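# Lift the marker and spin it end over end one-handed

## Task

Take the marker off its rest, then, with the working hand motionless and palm-down and the other hand kept far away, spin the marker end over end using only that hand's fingers: count half turns, all in one rotational direction, done continuously within a ten-second span, with ten as the most that count; only your best attempt is scored.

## Robot and tools

ROBOT. Two arms, left_arm (on the +y side) and right_arm, each carry a 16-motor, four-digit hand (index, middle, ring, thumb). right_arm holds a right hand; the left hand is its mirror. Cameras: cam_high, cam_left_wrist, cam_right_wrist, each 672x504.

FRAMES. The scene frame has its origin at table-top height, halfway between the nominal arm bases; +z up, +x out over the table. Real bases: left_arm at (-0.088, +0.745, 0) m, right_arm at (-0.070, -0.705, 0) m. Results report positions, orientations and velocities in the scene frame. Commanded offsets, however, are along the current Hand target's own axes. Hand point axes (right hand): +z runs along straightened fingers toward the tips, +y points out of the palm face, +x crosses the palm away from the thumb. On the left hand, +x points toward the thumb. So palm down means the hand's +y points along scene -z. A rigid mast sticks out near the wrist on the palm side and can strike things.

ROW LAYOUT. Every command row is one flat list of 48 numbers, each in [-1, 1], always covering both arms: left dx, dy, dz, rx, ry, rz; then 16 left finger goals; left current_limit; left speed; then the same 24 numbers for the right arm. Pose part: an offset from that arm's Hand target as it stood when the action or move began, not an absolute pose; 1.0 equals 0.6 m of travel or 180 degrees; rx, ry, rz form a single rotation vector. Every row in an action counts from that same starting target, so all zeros means stay at the Hand target, and repeating a nonzero offset in a new call moves further. Orientation commands are clipped to 32 degrees from the measured orientation each step.

FINGER NUMBERS. These are absolute goal angles, not offsets, scaled between each hinge's stops. Order: index_mcp, index_abd, index_pip, index_dip, thumb_cmc, thumb_axl, thumb_mcp, thumb_ipl, middle_mcp, middle_abd, middle_pip, middle_dip, ring_mcp, ring_abd, ring_pip, ring_dip. Toward +1 the fingers curl toward the palm; the values that make each hinge straight are: mcp -0.75, abd 0.00, pip -0.58, dip -0.70, thumb_cmc -0.71, thumb_axl -0.68, thumb_mcp -0.23, thumb_ipl -0.17. Degrees at (+1, -1): mcp (+128, -18), abd (+60, -60, sideways away from thumb at +1), pip (+108, -29), dip (+117, -21), thumb_cmc (+120, -20, swinging the thumb in front of the palm), thumb_axl (+140, -27, rolling the thumb), thumb_mcp (+109, -69), thumb_ipl (+108, -77). current_limit maps -1..+1 to 0..550 mA (floor 11 mA); speed gives (speed+1)/2 of 8.5 rad/s. They start at +0.4 and -0.6 and persist. A 0 is a real goal; to leave a hand untouched, echo its hand_goal, hand_current_limit and hand_speed.

TOOLS.
execute_actions(actions, cameras): actions is a list of actions; each is up to 15 rows, one per 1/30 s step; a short action repeats its last row to fill 15 steps. Images come back only when actions is empty or cameras names them (["all"] for all).
move(target, speed, blend, stop_force, zero, blocking, cameras): target is one 48-number row or a list of up to 15 rows, each offset counted from the same starting Hand targets. Straight-line paths, no obstacle avoidance, 0.5 s minimum, cut off at 10 s. speed: m/s, 0.002 to 3.2, default 0.25 (turning limited to twice that in rad/s); one value or one per target. blend: corner rounding radius in m for lists; 0 stops at each target. stop_force: 4 to 120 N, ends an arm's path on felt resistance; unreliable while the hand rotates; leave it out when backing off a contact. zero (only with stop_force): re-zero the wrist sensor before moving, default true. blocking=false returns after about 0.5 s while the motion continues; not allowed with stop_force. The result adds a move: line such as done, off_target, moving, held or fault, plus limits=paced (pose clipped) or limits=held (steps withheld).
wait(seconds 0 to 10), stop() brakes a running move, zoom_image(camera, region=[x0, y0, x1, y1] pixels, at most 504 wide and high), zero_wrist_force(arm), read_manual(section), finished_scene(scene: this scene's number) ends the scene for good.

RESULTS. end_effector_position (m), end_effector_quat_wxyz, velocities, Hand target (the last commanded pose after clipping; the next offsets count from it), joint positions and torques, Wrist force/torque in the end effector's axes (plus the peak since last shown), and per motor hand_goal, hand_measured, hand_current_ma and hand_state (moving, goal, blocked, overload). The hand point often rests a bit short of its Hand target; the next command, even all zeros, asks for it again.

AVOID. Dropping the marker, releasing it mid-motion, or letting anything leave the table fails the task. Arms stop for 10 s on a contact torque at a joint limit (wrist joints only about 33 to 35 N m) or roughly 150 N external force. Arm-to-arm hits or presses, including one hand gripping the other's fingers, can fail the scene; keep the idle hand well away. A finger motor drawing 495 mA or more for 5 s shuts off for 10 s. Motors reaching 85 °C brake the arm (MOTOR HOT warns from 70 °C). After a HAND FAULT line, the remaining motion calls in that reply are skipped. Avoid paths close to an arm's own base, and fast or deep moves into contact.

Each tool is called after ">>>" by a JSON object that holds its "name" and its "arguments", one argument or row to a line.

## Session

>>> {"name": "execute_actions", "arguments": {
  "actions": []
}}

Scene clock: 0.00 s.
left_arm: end_effector_position=(+0.2927, +0.8847, +0.2300) hand_goal=(-0.754, +0.000, -0.576, -0.696, -0.714, -0.678, -0.226, -0.168, -0.754, +0.000, -0.576, -0.696, -0.754, +0.000, -0.576, -0.696) hand_measured=(-0.754, +0.000, -0.576, -0.696, -0.714, -0.678, -0.226, -0.168, -0.754, +0.000, -0.576, -0.696, -0.754, +0.000, -0.576, -0.696) hand_current_ma=(+0, +0, +0, +0, +0, +0, +0, +0, +0, +0, +0, +0, +0, +0, +0, +0) hand_state=(goal, goal, goal, goal, goal, goal, goal, goal, goal, goal, goal, goal, goal, goal, goal, goal) hand_current_limit=0.40 hand_speed=-0.60 end_effector_quat_wxyz=(+0.000, +0.016, +1.000, +0.000) | right_arm: end_effector_position=(+0.3488, -0.5477, +0.2300) hand_goal=(-0.754, +0.000, -0.576, -0.696, -0.714, -0.678, -0.226, -0.168, -0.754, +0.000, -0.576, -0.696, -0.754, +0.000, -0.576, -0.696) hand_measured=(-0.754, +0.000, -0.576, -0.696, -0.714, -0.678, -0.226, -0.168, -0.754, +0.000, -0.576, -0.696, -0.754, +0.000, -0.576, -0.696) hand_current_ma=(+0, +0, +0, +0, +0, +0, +0, +0, +0, +0, +0, +0, +0, +0, +0, +0) hand_state=(goal, goal, goal, goal, goal, goal, goal, goal, goal, goal, goal, goal, goal, goal, goal, goal) hand_current_limit=0.40 hand_speed=-0.60 end_effector_quat_wxyz=(+0.000, -0.007, +1.000, +0.000)
Joint positions: left_arm=[-0.281 -1.556 2.144 0.983 1.571 1.29] | right_arm=[-0.281 -1.556 2.144 0.983 1.571 1.29]
Joint velocities: within noise
Joint torques (N m): no reading
Motor temperatures (°C): left_arm=[47 36 41 52 39 47] | right_arm=[46 32 46 56 37 38]
Wrist force (N): no reading
Wrist torque (N m): no reading
Wrist force, peak (N): no reading
Hand target: left_arm +0.2927, +0.8847, +0.2300; +0.000, +0.016, +1.000, +0.000 | right_arm +0.3488, -0.5477, +0.2300; +0.000, -0.007, +1.000, +0.000

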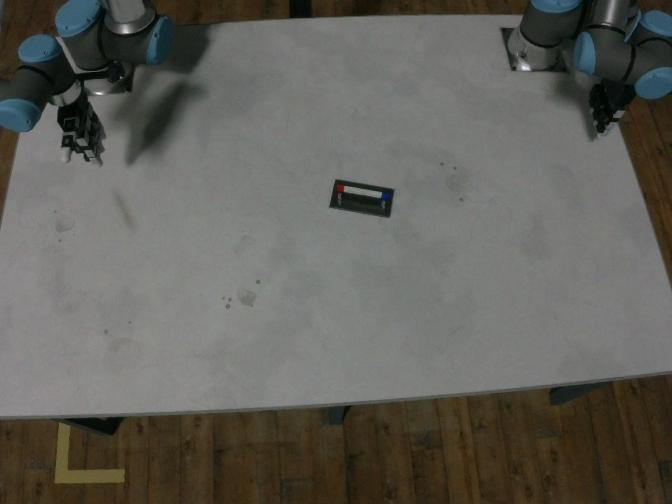

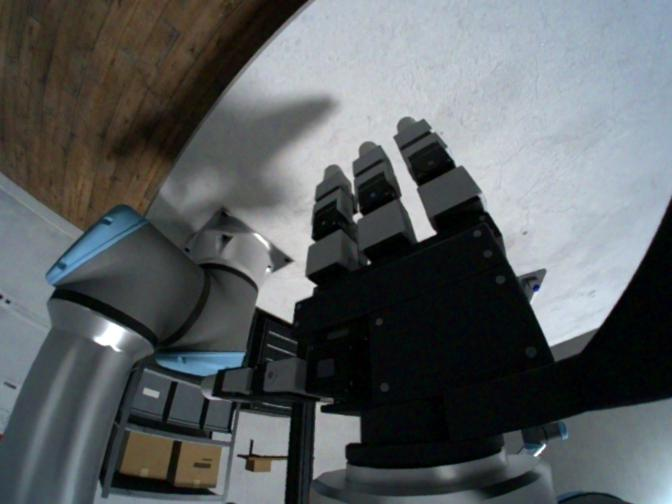

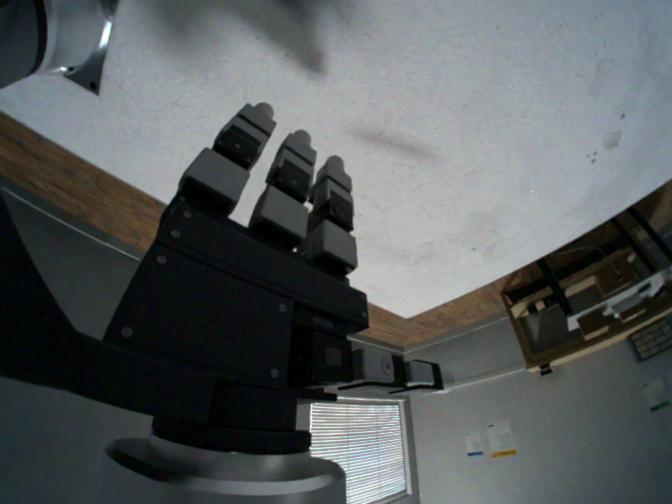

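>>> {"name": "zoom_image", "arguments": {
  "camera": "cam_high",
  "region": [310, 150, 420, 240]
}}

Scaled by 4.582.

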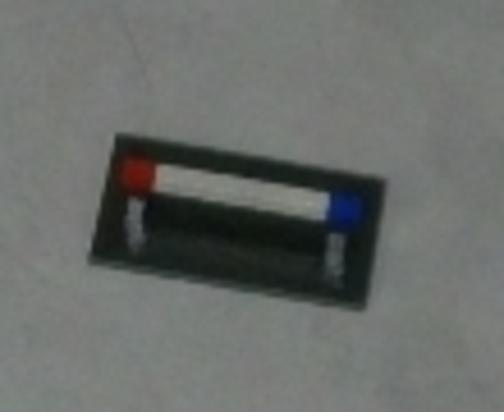

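>>> {"name": "zoom_image", "arguments": {
  "camera": "cam_high",
  "region": [472, 0, 672, 150]
}}

>>> {"name": "zoom_image", "arguments": {
  "camera": "cam_high",
  "region": [0, 0, 250, 190]
}}

Scaled by 2.520.

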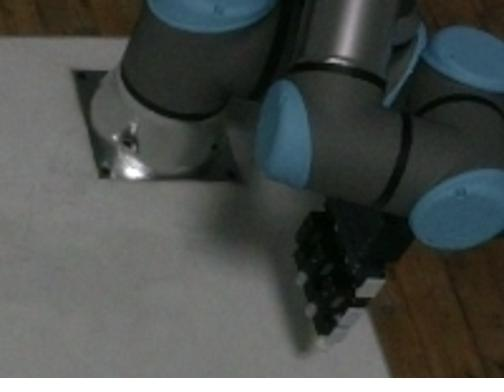

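Scaled by 2.016.

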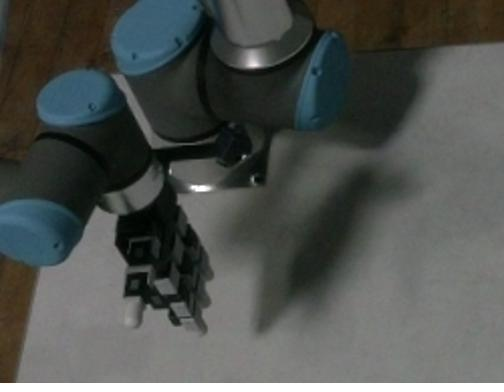

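>>> {"name": "move", "arguments": {
  "target": [
    [0,0,0,0,0,0,-0.754,0,-0.576,-0.696,-0.714,-0.678,-0.226,-0.168,-0.754,0,-0.576,-0.696,-0.754,0,-0.576,-0.696,0.4,-0.6,0.083,0.25,-0.317,0,-0.5,0,-0.754,0,-0.576,-0.696,-0.714,-0.678,-0.226,-0.168,-0.754,0,-0.576,-0.696,-0.754,0,-0.576,-0.696,0.4,-0.6]
  ],
  "speed": 0.4,
  "cameras": ["all"]
}}

Scene clock: 382.07 s.
left_arm: end_effector_position=(+0.2927, +0.8847, +0.2300) hand_goal=(-0.754, +0.000, -0.576, -0.696, -0.714, -0.678, -0.226, -0.168, -0.754, +0.000, -0.576, -0.696, -0.754, +0.000, -0.576, -0.696) hand_measured=(-0.754, +0.000, -0.576, -0.696, -0.714, -0.678, -0.224, -0.168, -0.754, +0.000, -0.576, -0.696, -0.754, +0.000, -0.576, -0.696) hand_current_ma=(+4, +0, -3, +0, -1, +3, +12, +2, +4, +0, -3, +0, +4, +0, -3, +0) hand_state=(goal, goal, goal, goal, goal, goal, goal, goal, goal, goal, goal, goal, goal, goal, goal, goal) hand_current_limit=0.40 hand_speed=-0.60 end_effector_quat_wxyz=(+0.000, +0.016, +1.000, +0.000) | right_arm: end_effector_position=(+0.2968, -0.3985, +0.4202) hand_goal=(-0.754, +0.000, -0.576, -0.696, -0.714, -0.678, -0.226, -0.168, -0.754, +0.000, -0.576, -0.696, -0.754, +0.000, -0.576, -0.696) hand_measured=(-0.752, +0.002, -0.576, -0.696, -0.714, -0.678, -0.224, -0.168, -0.752, +0.002, -0.576, -0.696, -0.752, +0.002, -0.576, -0.696) hand_current_ma=(+0, +0, +0, +0, +0, +0, +1, +0, +0, +0, +0, +0, +0, +0, +0, +0) hand_state=(goal, goal, goal, goal, goal, goal, goal, goal, goal, goal, goal, goal, goal, goal, goal, goal) hand_current_limit=0.40 hand_speed=-0.60 end_effector_quat_wxyz=(+0.707, -0.005, +0.707, +0.005)
Joint positions: left_arm=[-0.281 -1.556 2.144 0.983 1.571 1.29] | right_arm=[0.276 -2.224 2.489 -0.265 1.846 1.571]
Joint torques (N m): left_arm=[-1.66 -32.05 -35.47 3.66 -0.34 0.21] | right_arm=[13.6 23.39 -34.45 -4.21 2.44 -3.6]
Wrist force (N): left_arm=[-0.5 0.1 0.2] | right_arm=[0.1 -0.6 1.4]
Wrist torque (N m): left_arm=[-0.01 0.06 -0.05] | right_arm=[-0.45 -0.13 -0.04]
Wrist force, peak (N): left_arm=[-0.8 0.4 0.7] | right_arm=[0.4 -0.8 1.5]
Hand target: left_arm +0.2927, +0.8847, +0.2300; +0.000, +0.016, +1.000, +0.000 | right_arm +0.2968, -0.3985, +0.4202; +0.707, -0.005, +0.707, +0.005
Off the commanded pose: left_arm 0.000 m, 0 deg | right_arm 0.000 m, 0 deg.
move: done

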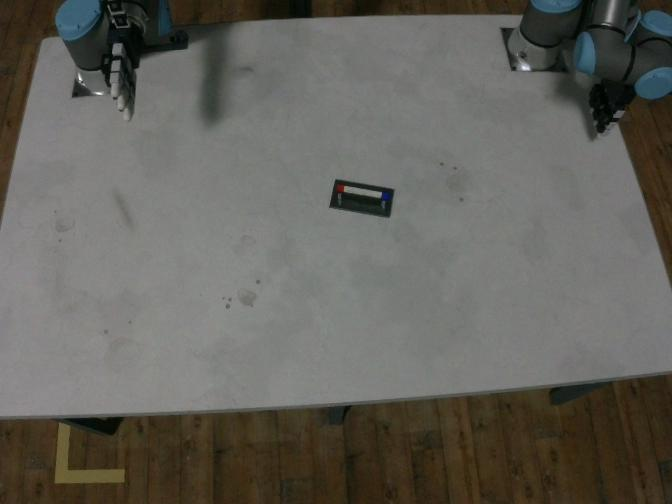

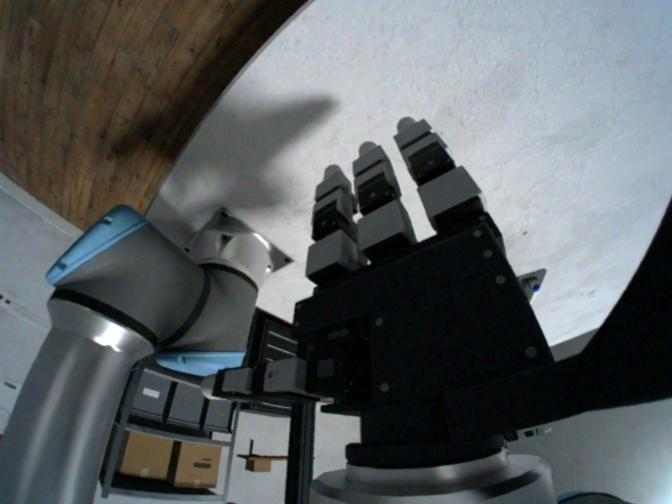

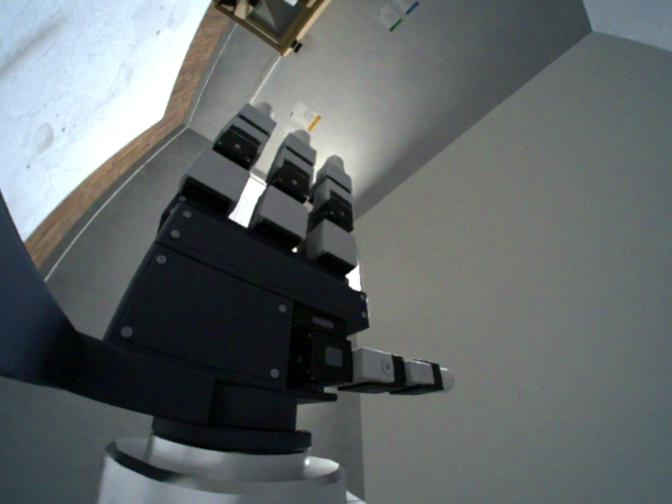

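>>> {"name": "move", "arguments": {
  "target": [
    [0,0,0,0,0,0,-0.754,0,-0.576,-0.696,-0.714,-0.678,-0.226,-0.168,-0.754,0,-0.576,-0.696,-0.754,0,-0.576,-0.696,0.4,-0.6,0.117,0.664,-0.078,0,0,-0.5,-0.754,0,-0.576,-0.696,-0.714,-0.678,-0.226,-0.168,-0.754,0,-0.576,-0.696,-0.754,0,-0.576,-0.696,0.4,-0.6]
  ],
  "speed": 0.4,
  "cameras": ["cam_high","cam_right_wrist"]
}}

Scene clock: 398.17 s.
left_arm: end_effector_position=(+0.2927, +0.8847, +0.2300) hand_goal=(-0.754, +0.000, -0.576, -0.696, -0.714, -0.678, -0.226, -0.168, -0.754, +0.000, -0.576, -0.696, -0.754, +0.000, -0.576, -0.696) hand_measured=(-0.754, +0.000, -0.576, -0.696, -0.714, -0.678, -0.224, -0.168, -0.754, +0.000, -0.576, -0.696, -0.754, +0.000, -0.576, -0.696) hand_current_ma=(+4, +0, -3, +0, -1, +3, +12, +2, +4, +0, -3, +0, +4, +0, -3, +0) hand_state=(goal, goal, goal, goal, goal, goal, goal, goal, goal, goal, goal, goal, goal, goal, goal, goal) hand_current_limit=0.40 hand_speed=-0.60 end_effector_quat_wxyz=(+0.000, +0.016, +1.000, +0.000) | right_arm: end_effector_position=(+0.2441, -0.0008, +0.3500) hand_goal=(-0.754, +0.000, -0.576, -0.696, -0.714, -0.678, -0.226, -0.168, -0.754, +0.000, -0.576, -0.696, -0.754, +0.000, -0.576, -0.696) hand_measured=(-0.746, +0.002, -0.576, -0.696, -0.708, -0.678, -0.224, -0.168, -0.748, +0.002, -0.576, -0.696, -0.748, +0.002, -0.576, -0.696) hand_current_ma=(+7, +0, +0, +0, +4, +0, +1, +0, +6, +1, +0, +0, +5, +0, +0, +0) hand_state=(goal, goal, goal, goal, goal, goal, goal, goal, goal, goal, goal, goal, goal, goal, goal, goal) hand_current_limit=0.40 hand_speed=-0.60 end_effector_quat_wxyz=(+0.504, -0.504, +0.496, -0.496)
Joint positions: left_arm=[-0.281 -1.556 2.144 0.983 1.571 1.29] | right_arm=[1.197 -1.352 1.754 -0.403 2.768 0]
Joint torques (N m): left_arm=[1.33 -32.15 -35.53 3.7 -0.56 0.4] | right_arm=[11.01 -47.29 -55.7 -2.94 2.84 -3.39]
Wrist force (N): left_arm=[0.3 -0.1 0.0] | right_arm=[0.5 -1.2 -0.1]
Wrist torque (N m): left_arm=[-0.01 -0.04 0.04] | right_arm=[-0.41 -0.11 0.26]
Wrist force, peak (N): left_arm=[-0.9 0.2 -0.1] | right_arm=[0.6 -1.4 1.5]
Hand target: left_arm +0.2927, +0.8847, +0.2300; +0.000, +0.016, +1.000, +0.000 | right_arm +0.2441, -0.0008, +0.3500; +0.504, -0.504, +0.496, -0.496
Off the commanded pose: left_arm 0.000 m, 0 deg | right_arm 0.000 m, 0 deg.
move: done
Images, in order (width x height): cam_high 672x504, cam_right_wrist 672x504.

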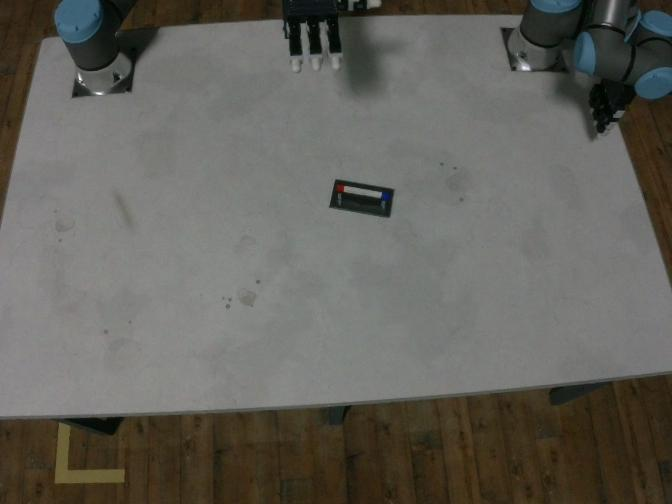

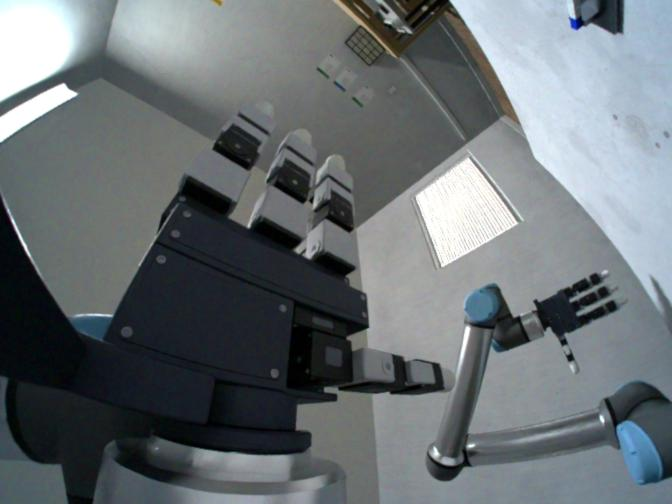

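>>> {"name": "move", "arguments": {
  "target": [
    [0,0,0,0,0,0,-0.754,0,-0.576,-0.696,-0.714,-0.678,-0.226,-0.168,-0.754,0,-0.576,-0.696,-0.754,0,-0.576,-0.696,0.4,-0.6,0,0.25,0,0,0,0,-0.754,0,-0.576,-0.696,-0.714,-0.678,-0.226,-0.168,-0.754,0,-0.576,-0.696,-0.754,0,-0.576,-0.696,0.4,-0.6]
  ],
  "speed": 0.3,
  "cameras": ["cam_high","cam_right_wrist"]
}}

>>> {"name": "zoom_image", "arguments": {
  "camera": "cam_high",
  "region": [250, 0, 450, 220]
}}

Scene clock: 417.50 s.
left_arm: end_effector_position=(+0.2927, +0.8847, +0.2300) hand_goal=(-0.754, +0.000, -0.576, -0.696, -0.714, -0.678, -0.226, -0.168, -0.754, +0.000, -0.576, -0.696, -0.754, +0.000, -0.576, -0.696) hand_measured=(-0.754, +0.000, -0.576, -0.696, -0.714, -0.678, -0.224, -0.168, -0.754, +0.000, -0.576, -0.696, -0.754, +0.000, -0.576, -0.696) hand_current_ma=(+4, +0, -3, +0, -1, +3, +12, +2, +4, +0, -3, +0, +4, +0, -3, +0) hand_state=(goal, goal, goal, goal, goal, goal, goal, goal, goal, goal, goal, goal, goal, goal, goal, goal) hand_current_limit=0.40 hand_speed=-0.60 end_effector_quat_wxyz=(+0.000, +0.016, +1.000, +0.000) | right_arm: end_effector_position=(+0.2442, -0.0008, +0.2001) hand_goal=(-0.754, +0.000, -0.576, -0.696, -0.714, -0.678, -0.226, -0.168, -0.754, +0.000, -0.576, -0.696, -0.754, +0.000, -0.576, -0.696) hand_measured=(-0.744, +0.002, -0.576, -0.696, -0.708, -0.678, -0.224, -0.168, -0.746, +0.002, -0.576, -0.696, -0.746, +0.002, -0.576, -0.696) hand_current_ma=(+9, +0, +0, +0, +5, +0, +1, +0, +7, +1, +0, +0, +6, +0, +0, +0) hand_state=(goal, goal, goal, goal, goal, goal, goal, goal, goal, goal, goal, goal, goal, goal, goal, goal) hand_current_limit=0.40 hand_speed=-0.60 end_effector_quat_wxyz=(+0.504, -0.504, +0.496, -0.496)
Joint positions: left_arm=[-0.281 -1.556 2.144 0.983 1.571 1.29] | right_arm=[1.197 -1.223 1.887 -0.663 2.768 0]
Joint torques (N m): left_arm=[-0.75 -32.85 -35.63 3.52 -0.04 0.63] | right_arm=[12.35 -50.59 -25.37 -2.75 2.36 -3.09]
Wrist force (N): left_arm=[-0.2 0.1 0.1] | right_arm=[0.8 -0.7 -0.3]
Wrist torque (N m): left_arm=[0.01 0.02 -0.01] | right_arm=[-0.33 -0.14 0.28]
Wrist force, peak (N): left_arm=[-0.9 0.3 0.3] | right_arm=[0.7 -3.0 0.0]
Hand target: left_arm +0.2927, +0.8847, +0.2300; +0.000, +0.016, +1.000, +0.000 | right_arm +0.2442, -0.0008, +0.2000; +0.504, -0.504, +0.496, -0.496
Off the commanded pose: left_arm 0.000 m, 0 deg | right_arm 0.000 m, 0 deg.
move: done
Images, in order (width x height): cam_high 672x504, cam_right_wrist 672x504.

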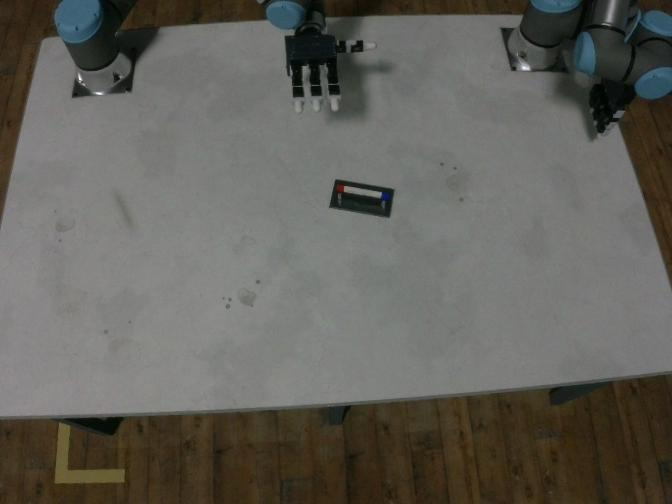

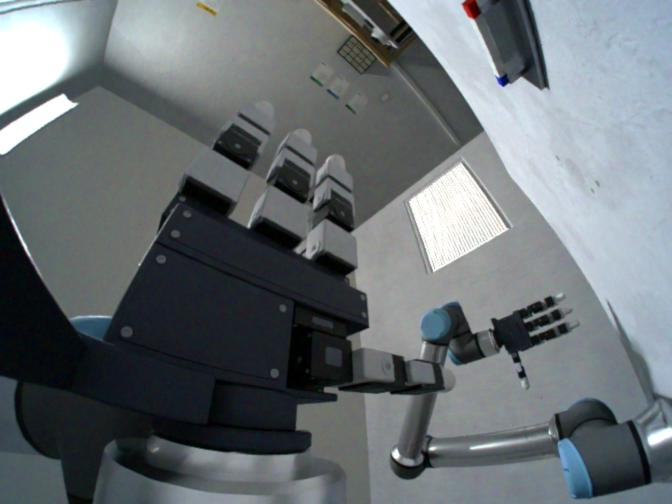

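Scaled by 2.291.

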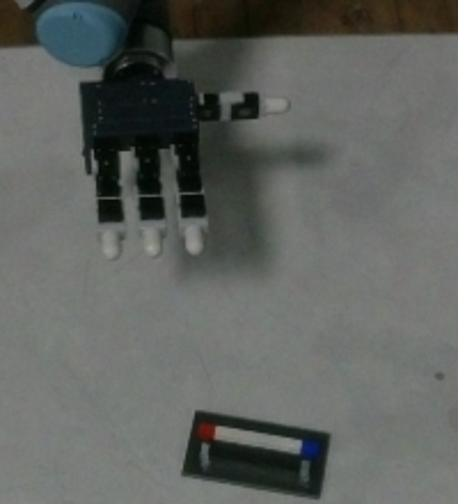

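>>> {"name": "move", "arguments": {
  "target": [
    [0,0,0,0,0,0,-0.754,0,-0.576,-0.696,-0.714,-0.678,-0.226,-0.168,-0.754,0,-0.576,-0.696,-0.754,0,-0.576,-0.696,0.4,-0.6,-0.19,-0.083,0.26,0,0,0,-0.754,0,-0.576,-0.696,-0.714,-0.678,-0.226,-0.168,-0.754,0,-0.576,-0.696,-0.754,0,-0.576,-0.696,0.4,-0.6]
  ],
  "speed": 0.3,
  "cameras": ["cam_high","cam_right_wrist"]
}}

>>> {"name": "zoom_image", "arguments": {
  "camera": "cam_high",
  "region": [270, 50, 470, 250]
}}

Scene clock: 472.30 s.
left_arm: end_effector_position=(+0.2927, +0.8847, +0.2300) hand_goal=(-0.754, +0.000, -0.576, -0.696, -0.714, -0.678, -0.226, -0.168, -0.754, +0.000, -0.576, -0.696, -0.754, +0.000, -0.576, -0.696) hand_measured=(-0.754, +0.000, -0.576, -0.696, -0.714, -0.678, -0.224, -0.168, -0.754, +0.000, -0.576, -0.696, -0.754, +0.000, -0.576, -0.696) hand_current_ma=(+4, +0, -3, +0, -1, +3, +12, +2, +4, +0, -3, +0, +4, +0, -3, +0) hand_state=(goal, goal, goal, goal, goal, goal, goal, goal, goal, goal, goal, goal, goal, goal, goal, goal) hand_current_limit=0.40 hand_speed=-0.60 end_effector_quat_wxyz=(+0.000, +0.016, +1.000, +0.000) | right_arm: end_effector_position=(+0.3984, +0.1154, +0.2498) hand_goal=(-0.754, +0.000, -0.576, -0.696, -0.714, -0.678, -0.226, -0.168, -0.754, +0.000, -0.576, -0.696, -0.754, +0.000, -0.576, -0.696) hand_measured=(-0.744, +0.002, -0.576, -0.696, -0.706, -0.678, -0.224, -0.168, -0.746, +0.002, -0.576, -0.696, -0.746, +0.002, -0.576, -0.696) hand_current_ma=(+9, +0, +0, +0, +6, +0, +1, +0, +7, +1, +0, +0, +6, +0, +0, +0) hand_state=(goal, goal, goal, goal, goal, goal, goal, goal, goal, goal, goal, goal, goal, goal, goal, goal) hand_current_limit=0.40 hand_speed=-0.60 end_effector_quat_wxyz=(+0.504, -0.504, +0.496, -0.496)
Joint positions: left_arm=[-0.281 -1.556 2.144 0.983 1.571 1.29] | right_arm=[1.07 -1.063 1.538 -0.475 2.641 0]
Joint torques (N m): left_arm=[1.09 -31.66 -35.08 3.83 -0.41 0.88] | right_arm=[-16.07 -69.12 -54.04 0.49 -1.5 2.28]
Wrist force (N): left_arm=[-0.3 0.3 0.1] | right_arm=[0.2 -1.1 -0.2]
Wrist torque (N m): left_arm=[0.03 0.03 -0.02] | right_arm=[-0.41 -0.08 0.24]
Wrist force, peak (N): left_arm=[-0.2 0.6 0.7] | right_arm=[-1.5 -2.2 1.5]
Hand target: left_arm +0.2927, +0.8847, +0.2300; +0.000, +0.016, +1.000, +0.000 | right_arm +0.3985, +0.1155, +0.2498; +0.504, -0.504, +0.496, -0.496
Off the commanded pose: left_arm 0.000 m, 0 deg | right_arm 0.000 m, 0 deg.
move: done
Images, in order (width x height): cam_high 672x504, cam_right_wrist 672x504.

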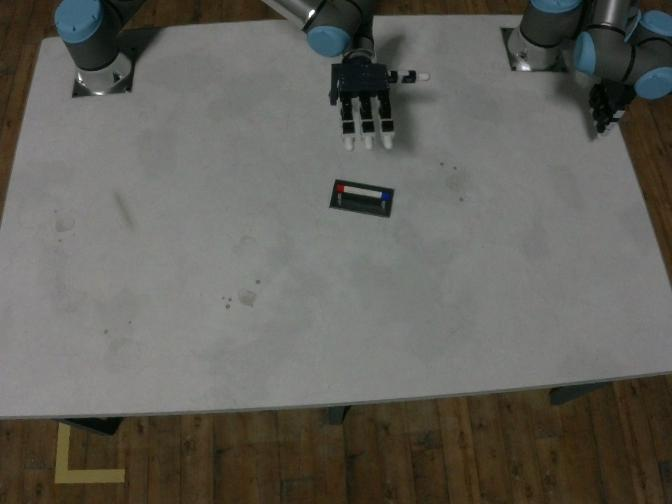

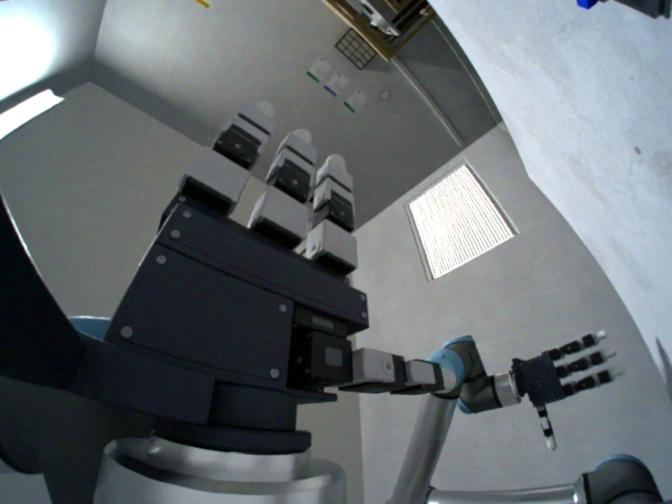

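Scaled by 2.520.

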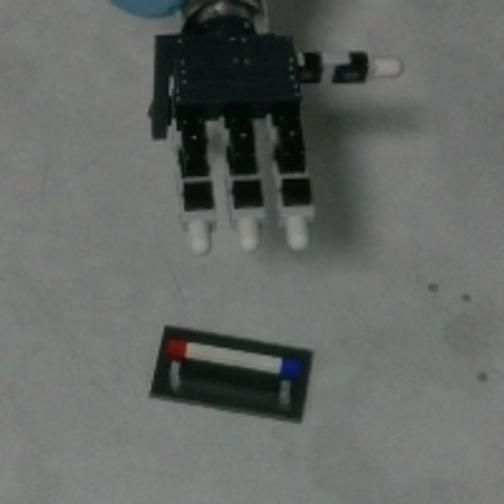

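>>> {"name": "move", "arguments": {
  "target": [
    [0,0,0,0,0,0,0,0,0,0,0,0,0,0,0,0,0,0,0,0,0,0,0.4,-0.6,-0.0217,-0.0833,0.1663,0,-0.411,0,0.608,0.083,-0.576,-0.696,0.143,-0.678,-0.226,-0.168,-0.754,0,-0.576,-0.696,0.608,-0.083,-0.576,-0.696,0.4,-0.6]
  ],
  "speed": 0.3,
  "cameras": ["cam_high","cam_right_wrist"]
}}

>>> {"name": "zoom_image", "arguments": {
  "camera": "cam_high",
  "region": [270, 60, 470, 260]
}}

Scene clock: 1238.17 s.
left_arm: end_effector_position=(+0.2927, +0.8847, +0.2300) hand_goal=(+0.000, +0.000, +0.000, +0.000, +0.000, +0.000, +0.000, +0.000, +0.000, +0.000, +0.000, +0.000, +0.000, +0.000, +0.000, +0.000) hand_measured=(-0.018, +0.000, -0.006, -0.004, -0.002, -0.006, +0.002, -0.002, -0.018, +0.000, -0.008, -0.004, -0.016, +0.000, -0.008, -0.004) hand_current_ma=(-89, +0, -29, -15, -10, -31, +8, -6, -87, +0, -35, -14, -78, +0, -31, -14) hand_state=(goal, goal, goal, goal, goal, goal, goal, goal, goal, goal, goal, goal, goal, goal, goal, goal) hand_current_limit=0.40 hand_speed=-0.60 end_effector_quat_wxyz=(+0.000, +0.016, +1.000, +0.000) | right_arm: end_effector_position=(+0.4980, +0.1299, +0.2998) hand_goal=(+0.608, +0.082, -0.576, -0.696, +0.142, -0.678, -0.226, -0.168, -0.754, +0.000, -0.576, -0.696, +0.608, -0.084, -0.576, -0.696) hand_measured=(+0.606, +0.080, -0.576, -0.696, +0.144, -0.678, -0.224, -0.168, -0.746, +0.002, -0.576, -0.696, +0.606, -0.080, -0.576, -0.696) hand_current_ma=(-1, -1, +0, +0, +1, +0, +1, +0, +7, +1, +0, +0, -1, +1, +0, +0) hand_state=(goal, goal, goal, goal, goal, goal, goal, goal, goal, goal, goal, goal, goal, goal, goal, goal) hand_current_limit=0.40 hand_speed=-0.60 end_effector_quat_wxyz=(+0.701, -0.701, +0.093, -0.093)
Joint positions: left_arm=[-0.281 -1.556 2.144 0.983 1.571 1.29] | right_arm=[0.608 -1.149 1.573 -0.424 0.887 0]
Joint torques (N m): left_arm=[-1.45 -33.92 -36.48 3.93 -0.19 0.52] | right_arm=[-13.11 -63.21 -55.27 0.62 -1.76 -2.6]
Motor temperatures (°C): left_arm=[43 35 36 47 38 42] | right_arm=[42 32 41 50 37 37]
Wrist force (N): left_arm=[-0.8 0.2 0.1] | right_arm=[0.5 -0.4 0.2]
Wrist torque (N m): left_arm=[0.22 0.12 -0.08] | right_arm=[-0.20 -0.13 0.31]
Wrist force, peak (N): left_arm=[-1.0 0.5 0.5] | right_arm=[1.5 -1.4 0.4]
Hand target: left_arm +0.2927, +0.8847, +0.2300; +0.000, +0.016, +1.000, +0.000 | right_arm +0.4980, +0.1299, +0.2998; +0.701, -0.701, +0.093, -0.093
Off the commanded pose: left_arm 0.000 m, 0 deg | right_arm 0.000 m, 0 deg.
move: done
Images, in order (width x height): cam_high 672x504, cam_right_wrist 672x504.

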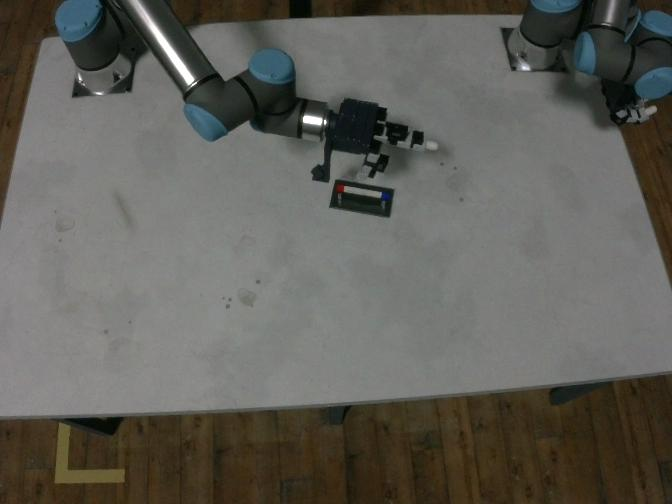

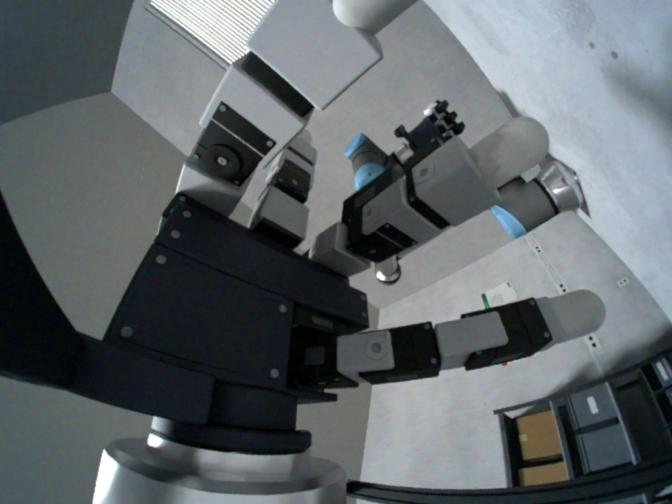

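Scaled by 2.520.

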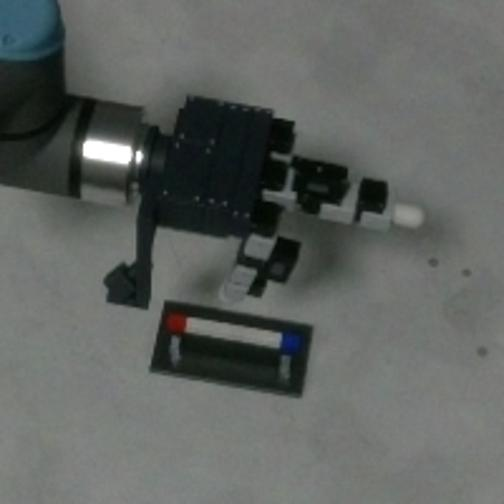

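>>> {"name": "zoom_image", "arguments": {
  "camera": "cam_high",
  "region": [322, 172, 402, 226]
}}

Scaled by 6.300.

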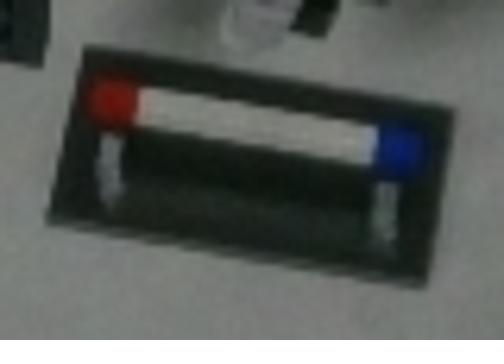

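>>> {"name": "move", "arguments": {
  "target": [
    [0,0,0,0,0,0,0,0,0,0,0,0,0,0,0,0,0,0,0,0,0,0,0.4,-0.6,-0.0245,0.225,-0.0118,0,0,0,0.608,0.083,-0.576,-0.696,0.143,-0.678,-0.226,-0.168,-0.754,0,-0.576,-0.696,0.608,-0.083,-0.576,-0.696,0.4,-0.6]
  ],
  "speed": 0.2,
  "cameras": ["cam_high","cam_right_wrist"]
}}

>>> {"name": "zoom_image", "arguments": {
  "camera": "cam_high",
  "region": [300, 120, 440, 240]
}}

Scene clock: 1275.93 s.
left_arm: end_effector_position=(+0.2927, +0.8847, +0.2300) hand_goal=(+0.000, +0.000, +0.000, +0.000, +0.000, +0.000, +0.000, +0.000, +0.000, +0.000, +0.000, +0.000, +0.000, +0.000, +0.000, +0.000) hand_measured=(-0.018, +0.000, -0.006, -0.004, -0.002, -0.006, +0.002, -0.002, -0.018, +0.000, -0.008, -0.004, -0.016, +0.000, -0.008, -0.004) hand_current_ma=(-89, +0, -29, -15, -10, -31, +8, -6, -87, +0, -35, -14, -78, +0, -31, -14) hand_state=(goal, goal, goal, goal, goal, goal, goal, goal, goal, goal, goal, goal, goal, goal, goal, goal) hand_current_limit=0.40 hand_speed=-0.60 end_effector_quat_wxyz=(+0.000, +0.016, +1.000, +0.000) | right_arm: end_effector_position=(+0.4820, +0.1269, +0.1649) hand_goal=(+0.608, +0.082, -0.576, -0.696, +0.142, -0.678, -0.226, -0.168, -0.754, +0.000, -0.576, -0.696, +0.608, -0.084, -0.576, -0.696) hand_measured=(+0.606, +0.080, -0.576, -0.696, +0.144, -0.678, -0.224, -0.168, -0.746, +0.002, -0.576, -0.696, +0.606, -0.080, -0.576, -0.696) hand_current_ma=(-1, -1, +0, +0, +1, +0, +1, +0, +7, +1, +0, +0, -1, +1, +0, +0) hand_state=(goal, goal, goal, goal, goal, goal, goal, goal, goal, goal, goal, goal, goal, goal, goal, goal) hand_current_limit=0.40 hand_speed=-0.60 end_effector_quat_wxyz=(+0.701, -0.701, +0.093, -0.093)
Joint positions: left_arm=[-0.281 -1.556 2.144 0.983 1.571 1.29] | right_arm=[0.617 -1.055 1.701 -0.646 0.896 0]
Joint torques (N m): left_arm=[0.82 -31.98 -36.72 3.78 -0.33 0.9] | right_arm=[13.64 -68.83 -26.89 -3.66 2.17 2.5]
Wrist force (N): left_arm=[0.2 0.4 0.0] | right_arm=[1.0 0.0 0.4]
Wrist torque (N m): left_arm=[0.25 0.00 0.00] | right_arm=[-0.19 -0.20 0.35]
Wrist force, peak (N): left_arm=[-0.8 0.6 0.5] | right_arm=[1.5 -1.8 0.1]
Hand target: left_arm +0.2927, +0.8847, +0.2300; +0.000, +0.016, +1.000, +0.000 | right_arm +0.4820, +0.1270, +0.1648; +0.701, -0.701, +0.093, -0.093
Off the commanded pose: left_arm 0.000 m, 0 deg | right_arm 0.000 m, 0 deg.
move: done
Images, in order (width x height): cam_high 672x504, cam_right_wrist 672x504.

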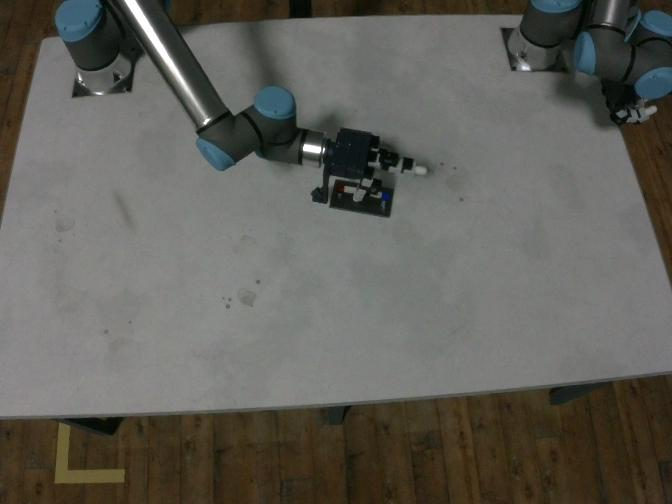

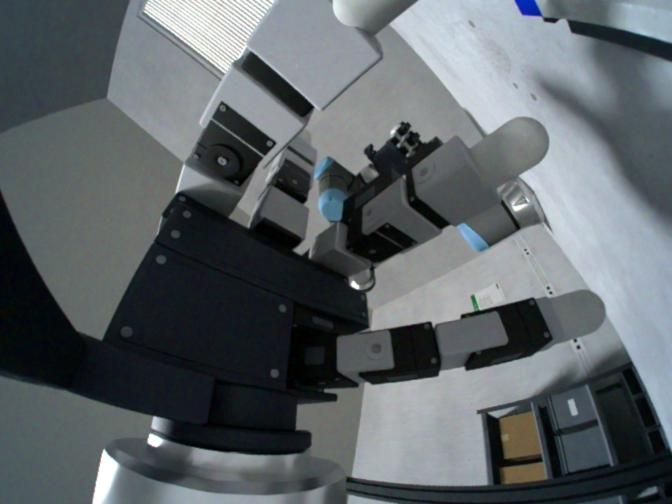

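Scaled by 3.600.

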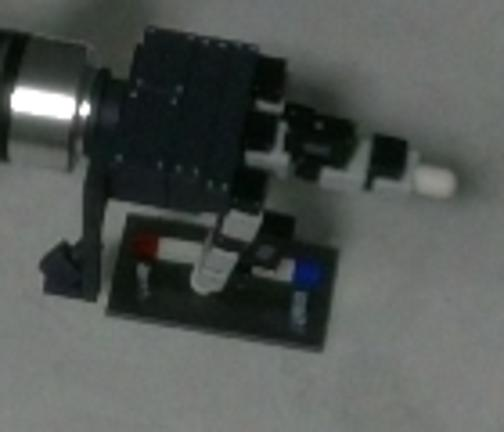

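>>> {"name": "zoom_image", "arguments": {
  "camera": "cam_right_wrist",
  "region": [472, 0, 672, 150]
}}

Scaled by 2.520 from the camera's 672x504 image, which has a finer 960x720 frame.

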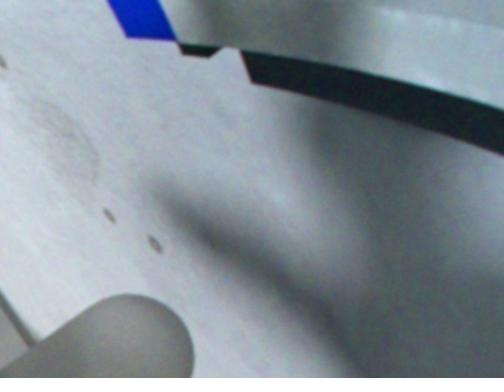

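>>> {"name": "move", "arguments": {
  "target": [
    [0,0,0,0,0,0,0,0,0,0,0,0,0,0,0,0,0,0,0,0,0,0,0.4,-0.6,-0.0417,0,0,0,0,0,0.608,0.083,-0.576,-0.696,0.143,-0.678,-0.226,-0.168,-0.754,0,-0.576,-0.696,0.608,-0.083,-0.576,-0.696,0.4,-0.6]
  ],
  "speed": 0.2,
  "cameras": ["cam_high","cam_right_wrist"]
}}

>>> {"name": "zoom_image", "arguments": {
  "camera": "cam_high",
  "region": [300, 120, 440, 240]
}}

>>> {"name": "zoom_image", "arguments": {
  "camera": "cam_right_wrist",
  "region": [472, 0, 672, 150]
}}

Scene clock: 1352.77 s.
left_arm: end_effector_position=(+0.2927, +0.8847, +0.2300) hand_goal=(+0.000, +0.000, +0.000, +0.000, +0.000, +0.000, +0.000, +0.000, +0.000, +0.000, +0.000, +0.000, +0.000, +0.000, +0.000, +0.000) hand_measured=(-0.018, +0.000, -0.006, -0.004, -0.002, -0.006, +0.002, -0.002, -0.018, +0.000, -0.008, -0.004, -0.016, +0.000, -0.008, -0.004) hand_current_ma=(-89, +0, -29, -15, -10, -31, +8, -6, -87, +0, -35, -14, -78, +0, -31, -14) hand_state=(goal, goal, goal, goal, goal, goal, goal, goal, goal, goal, goal, goal, goal, goal, goal, goal) hand_current_limit=0.40 hand_speed=-0.60 end_effector_quat_wxyz=(+0.000, +0.016, +1.000, +0.000) | right_arm: end_effector_position=(+0.4581, +0.1334, +0.1648) hand_goal=(+0.608, +0.082, -0.576, -0.696, +0.142, -0.678, -0.226, -0.168, -0.754, +0.000, -0.576, -0.696, +0.608, -0.084, -0.576, -0.696) hand_measured=(+0.606, +0.080, -0.576, -0.696, +0.144, -0.678, -0.224, -0.168, -0.746, +0.002, -0.576, -0.696, +0.606, -0.080, -0.576, -0.696) hand_current_ma=(-1, -1, +0, +0, +1, +0, +1, +0, +7, +1, +0, +0, -1, +1, +0, +0) hand_state=(goal, goal, goal, goal, goal, goal, goal, goal, goal, goal, goal, goal, goal, goal, goal, goal) hand_current_limit=0.40 hand_speed=-0.60 end_effector_quat_wxyz=(+0.701, -0.701, +0.093, -0.093)
Joint positions: left_arm=[-0.281 -1.556 2.144 0.983 1.571 1.29] | right_arm=[0.643 -1.069 1.724 -0.655 0.922 0]
Joint torques (N m): left_arm=[0.94 -34.28 -35.53 4.03 0.01 0.36] | right_arm=[10.94 -99.94 -27.43 -3.65 2.43 1.13]
Wrist force (N): left_arm=[-0.1 0.1 0.3] | right_arm=[0.9 -1.0 0.1]
Wrist torque (N m): left_arm=[0.19 0.04 -0.02] | right_arm=[-0.28 -0.18 0.34]
Wrist force, peak (N): left_arm=[-0.3 0.6 1.0] | right_arm=[1.6 -0.4 -0.2]
Hand target: left_arm +0.2927, +0.8847, +0.2300; +0.000, +0.016, +1.000, +0.000 | right_arm +0.4579, +0.1335, +0.1648; +0.701, -0.701, +0.093, -0.093
Off the commanded pose: left_arm 0.000 m, 0 deg | right_arm 0.000 m, 0 deg.
move: done
Images, in order (width x height): cam_high 672x504, cam_right_wrist 672x504.

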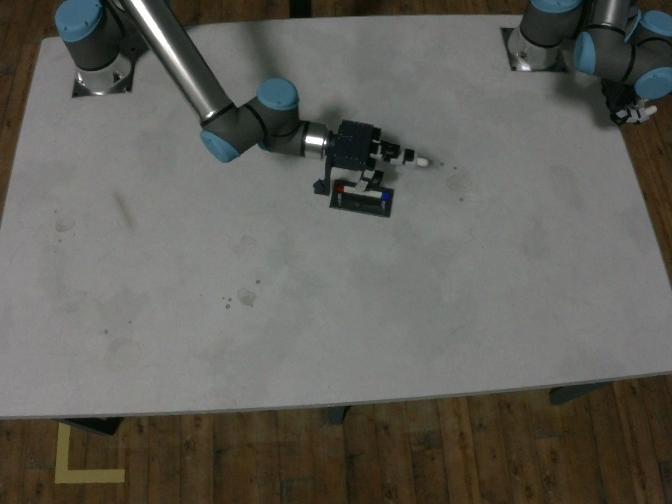

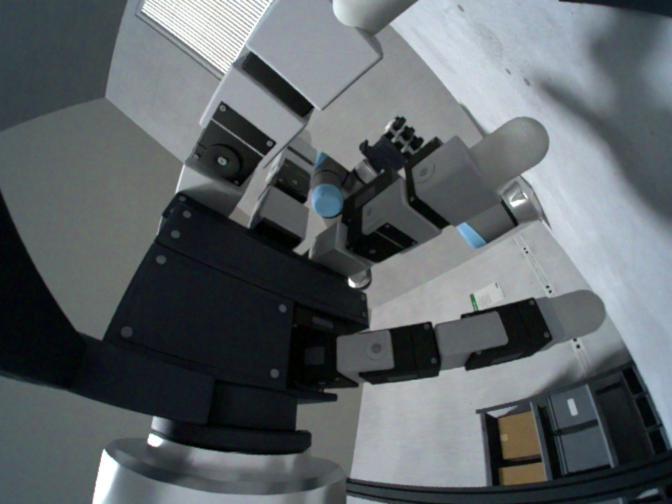

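Scaled by 3.600.

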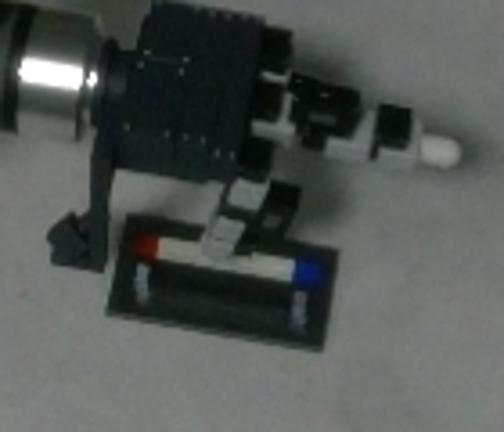

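Scaled by 2.520 from the camera's 672x504 image, which has a finer 960x720 frame.

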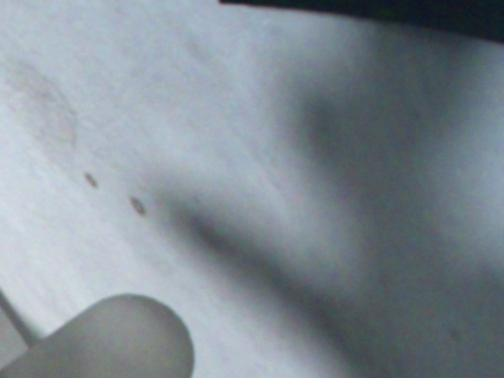

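>>> {"name": "move", "arguments": {
  "target": [
    [0,0,0,0,0,0,0,0,0,0,0,0,0,0,0,0,0,0,0,0,0,0,0.4,-0.6,0.1167,-0.05,-0.1333,0,0,0,0.608,0.083,-0.576,-0.696,0.143,-0.678,-0.226,-0.168,-0.754,0,-0.576,-0.696,0.608,-0.083,-0.576,-0.696,0.4,-0.6]
  ],
  "speed": 0.2,
  "cameras": ["cam_high","cam_right_wrist"]
}}

>>> {"name": "zoom_image", "arguments": {
  "camera": "cam_right_wrist",
  "region": [440, 0, 672, 174]
}}

Scene clock: 1363.63 s.
left_arm: end_effector_position=(+0.2927, +0.8847, +0.2300) hand_goal=(+0.000, +0.000, +0.000, +0.000, +0.000, +0.000, +0.000, +0.000, +0.000, +0.000, +0.000, +0.000, +0.000, +0.000, +0.000, +0.000) hand_measured=(-0.018, +0.000, -0.006, -0.004, -0.002, -0.006, +0.002, -0.002, -0.018, +0.000, -0.008, -0.004, -0.016, +0.000, -0.008, -0.004) hand_current_ma=(-89, +0, -29, -15, -10, -31, +8, -6, -87, +0, -35, -14, -78, +0, -31, -14) hand_state=(goal, goal, goal, goal, goal, goal, goal, goal, goal, goal, goal, goal, goal, goal, goal, goal) hand_current_limit=0.40 hand_speed=-0.60 end_effector_quat_wxyz=(+0.000, +0.016, +1.000, +0.000) | right_arm: end_effector_position=(+0.5044, +0.0381, +0.1947) hand_goal=(+0.608, +0.082, -0.576, -0.696, +0.142, -0.678, -0.226, -0.168, -0.754, +0.000, -0.576, -0.696, +0.608, -0.084, -0.576, -0.696) hand_measured=(+0.606, +0.080, -0.576, -0.696, +0.144, -0.678, -0.224, -0.168, -0.746, +0.002, -0.576, -0.696, +0.606, -0.082, -0.576, -0.696) hand_current_ma=(-1, -1, +0, +0, +1, +0, +1, +0, +7, +1, +0, +0, -1, +1, +0, +0) hand_state=(goal, goal, goal, goal, goal, goal, goal, goal, goal, goal, goal, goal, goal, goal, goal, goal) hand_current_limit=0.40 hand_speed=-0.60 end_effector_quat_wxyz=(+0.701, -0.701, +0.093, -0.093)
Joint positions: left_arm=[-0.281 -1.556 2.144 0.983 1.571 1.29] | right_arm=[0.498 -1.151 1.789 -0.638 0.778 0]
Joint torques (N m): left_arm=[-0.14 -35.97 -37.03 3.68 -0.34 0.96] | right_arm=[-11.72 -93.79 -26 0.63 -1.89 2.13]
Wrist force (N): left_arm=[0.3 0.0 0.4] | right_arm=[0.8 -0.3 -0.3]
Wrist torque (N m): left_arm=[0.17 0.00 0.02] | right_arm=[-0.15 -0.15 0.33]
Wrist force, peak (N): left_arm=[-0.9 0.9 0.2] | right_arm=[2.0 -0.6 -1.4]
Hand target: left_arm +0.2927, +0.8847, +0.2300; +0.000, +0.016, +1.000, +0.000 | right_arm +0.5045, +0.0380, +0.1948; +0.701, -0.701, +0.093, -0.093
Off the commanded pose: left_arm 0.000 m, 0 deg | right_arm 0.000 m, 0 deg.
move: done
Images, in order (width x height): cam_high 672x504, cam_right_wrist 672x504.

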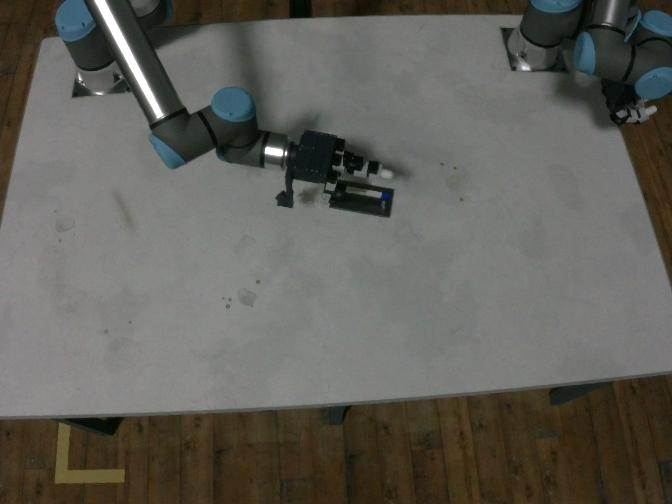

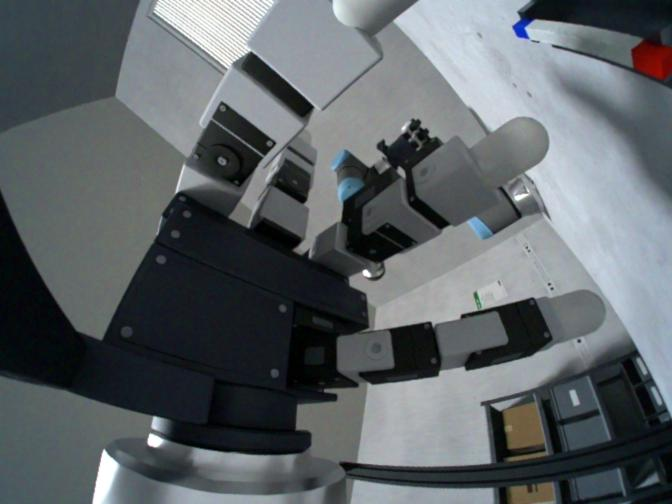

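Scaled by 2.172 from the camera's 672x504 image, which has a finer 960x720 frame.

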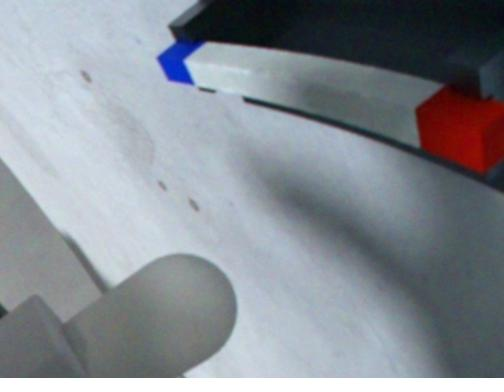

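>>> {"name": "move", "arguments": {
  "target": [
    [0,0,0,0,0,0,0,0,0,0,0,0,0,0,0,0,0,0,0,0,0,0,0.4,-0.6,-0.1075,0.0495,0.1522,0,0.008,0,0.608,0.083,-0.576,-0.696,0.143,-0.678,-0.226,-0.168,-0.754,0,-0.576,-0.696,0.608,-0.083,-0.576,-0.696,0.4,-0.6]
  ],
  "speed": 0.2,
  "cameras": ["cam_high","cam_right_wrist"]
}}

>>> {"name": "zoom_image", "arguments": {
  "camera": "cam_high",
  "region": [320, 150, 420, 230]
}}

Scene clock: 1431.00 s.
left_arm: end_effector_position=(+0.2927, +0.8847, +0.2300) hand_goal=(+0.000, +0.000, +0.000, +0.000, +0.000, +0.000, +0.000, +0.000, +0.000, +0.000, +0.000, +0.000, +0.000, +0.000, +0.000, +0.000) hand_measured=(-0.018, +0.000, -0.006, -0.004, -0.002, -0.006, +0.002, -0.002, -0.018, +0.000, -0.008, -0.004, -0.016, +0.000, -0.008, -0.004) hand_current_ma=(-89, +0, -29, -15, -10, -31, +8, -6, -87, +0, -35, -14, -78, +0, -31, -14) hand_state=(goal, goal, goal, goal, goal, goal, goal, goal, goal, goal, goal, goal, goal, goal, goal, goal) hand_current_limit=0.40 hand_speed=-0.60 end_effector_quat_wxyz=(+0.000, +0.016, +1.000, +0.000) | right_arm: end_effector_position=(+0.4662, +0.1428, +0.1651) hand_goal=(+0.608, +0.082, -0.576, -0.696, +0.142, -0.678, -0.226, -0.168, -0.754, +0.000, -0.576, -0.696, +0.608, -0.084, -0.576, -0.696) hand_measured=(+0.606, +0.080, -0.576, -0.696, +0.144, -0.678, -0.224, -0.168, -0.746, +0.002, -0.576, -0.696, +0.606, -0.082, -0.576, -0.696) hand_current_ma=(-1, -1, +0, +0, +1, +0, +1, +0, +7, +0, +0, +0, -1, +1, +0, +0) hand_state=(goal, goal, goal, goal, goal, goal, goal, goal, goal, goal, goal, goal, goal, goal, goal, goal) hand_current_limit=0.40 hand_speed=-0.60 end_effector_quat_wxyz=(+0.700, -0.700, +0.102, -0.102)
Joint positions: left_arm=[-0.281 -1.556 2.144 0.983 1.571 1.29] | right_arm=[0.652 -1.057 1.703 -0.646 0.957 0]
Joint torques (N m): left_arm=[0.43 -35.11 -36.08 3.86 -0.23 0.49] | right_arm=[12.93 -65.93 -48.93 0.38 2.54 -2.3]
Wrist force (N): left_arm=[0.0 0.6 0.3] | right_arm=[0.8 -0.9 -0.2]
Wrist torque (N m): left_arm=[0.25 0.03 -0.01] | right_arm=[-0.24 -0.18 0.32]
Wrist force, peak (N): left_arm=[-0.1 0.0 1.0] | right_arm=[1.9 -0.9 -1.5]
Hand target: left_arm +0.2927, +0.8847, +0.2300; +0.000, +0.016, +1.000, +0.000 | right_arm +0.4662, +0.1430, +0.1651; +0.700, -0.700, +0.102, -0.102
Off the commanded pose: left_arm 0.000 m, 0 deg | right_arm 0.000 m, 0 deg.
move: done
Images, in order (width x height): cam_high 672x504, cam_right_wrist 672x504.

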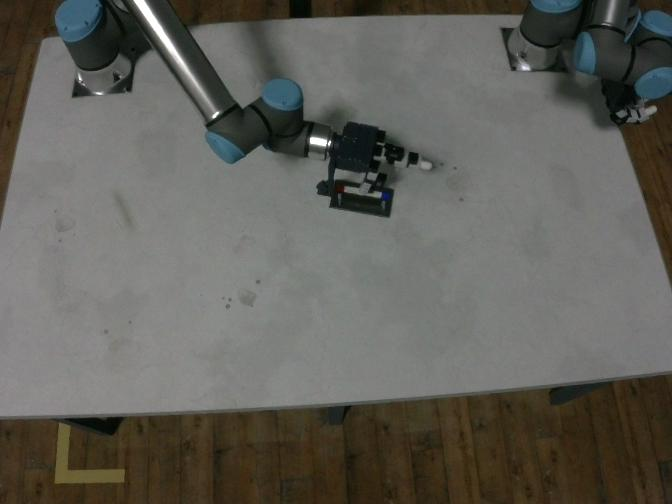

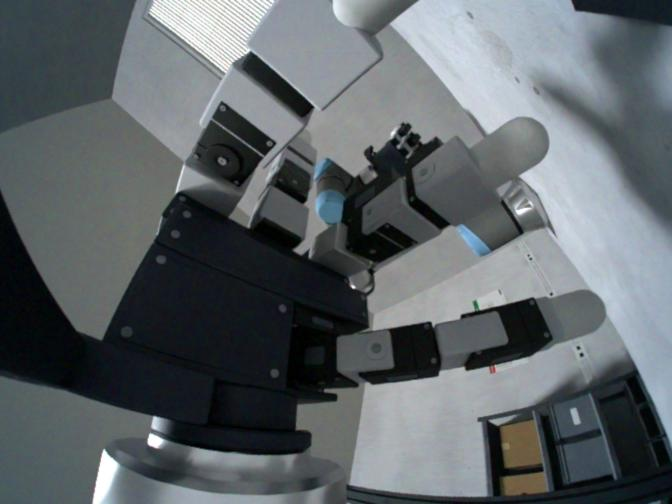

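Scaled by 5.040.

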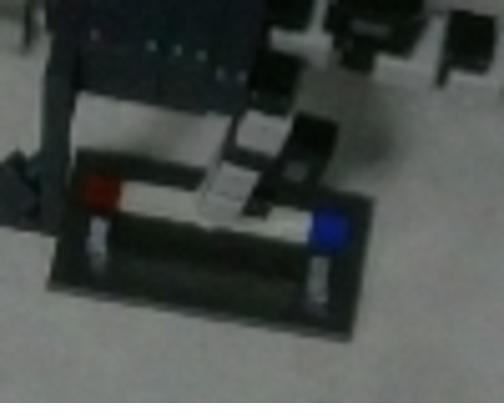

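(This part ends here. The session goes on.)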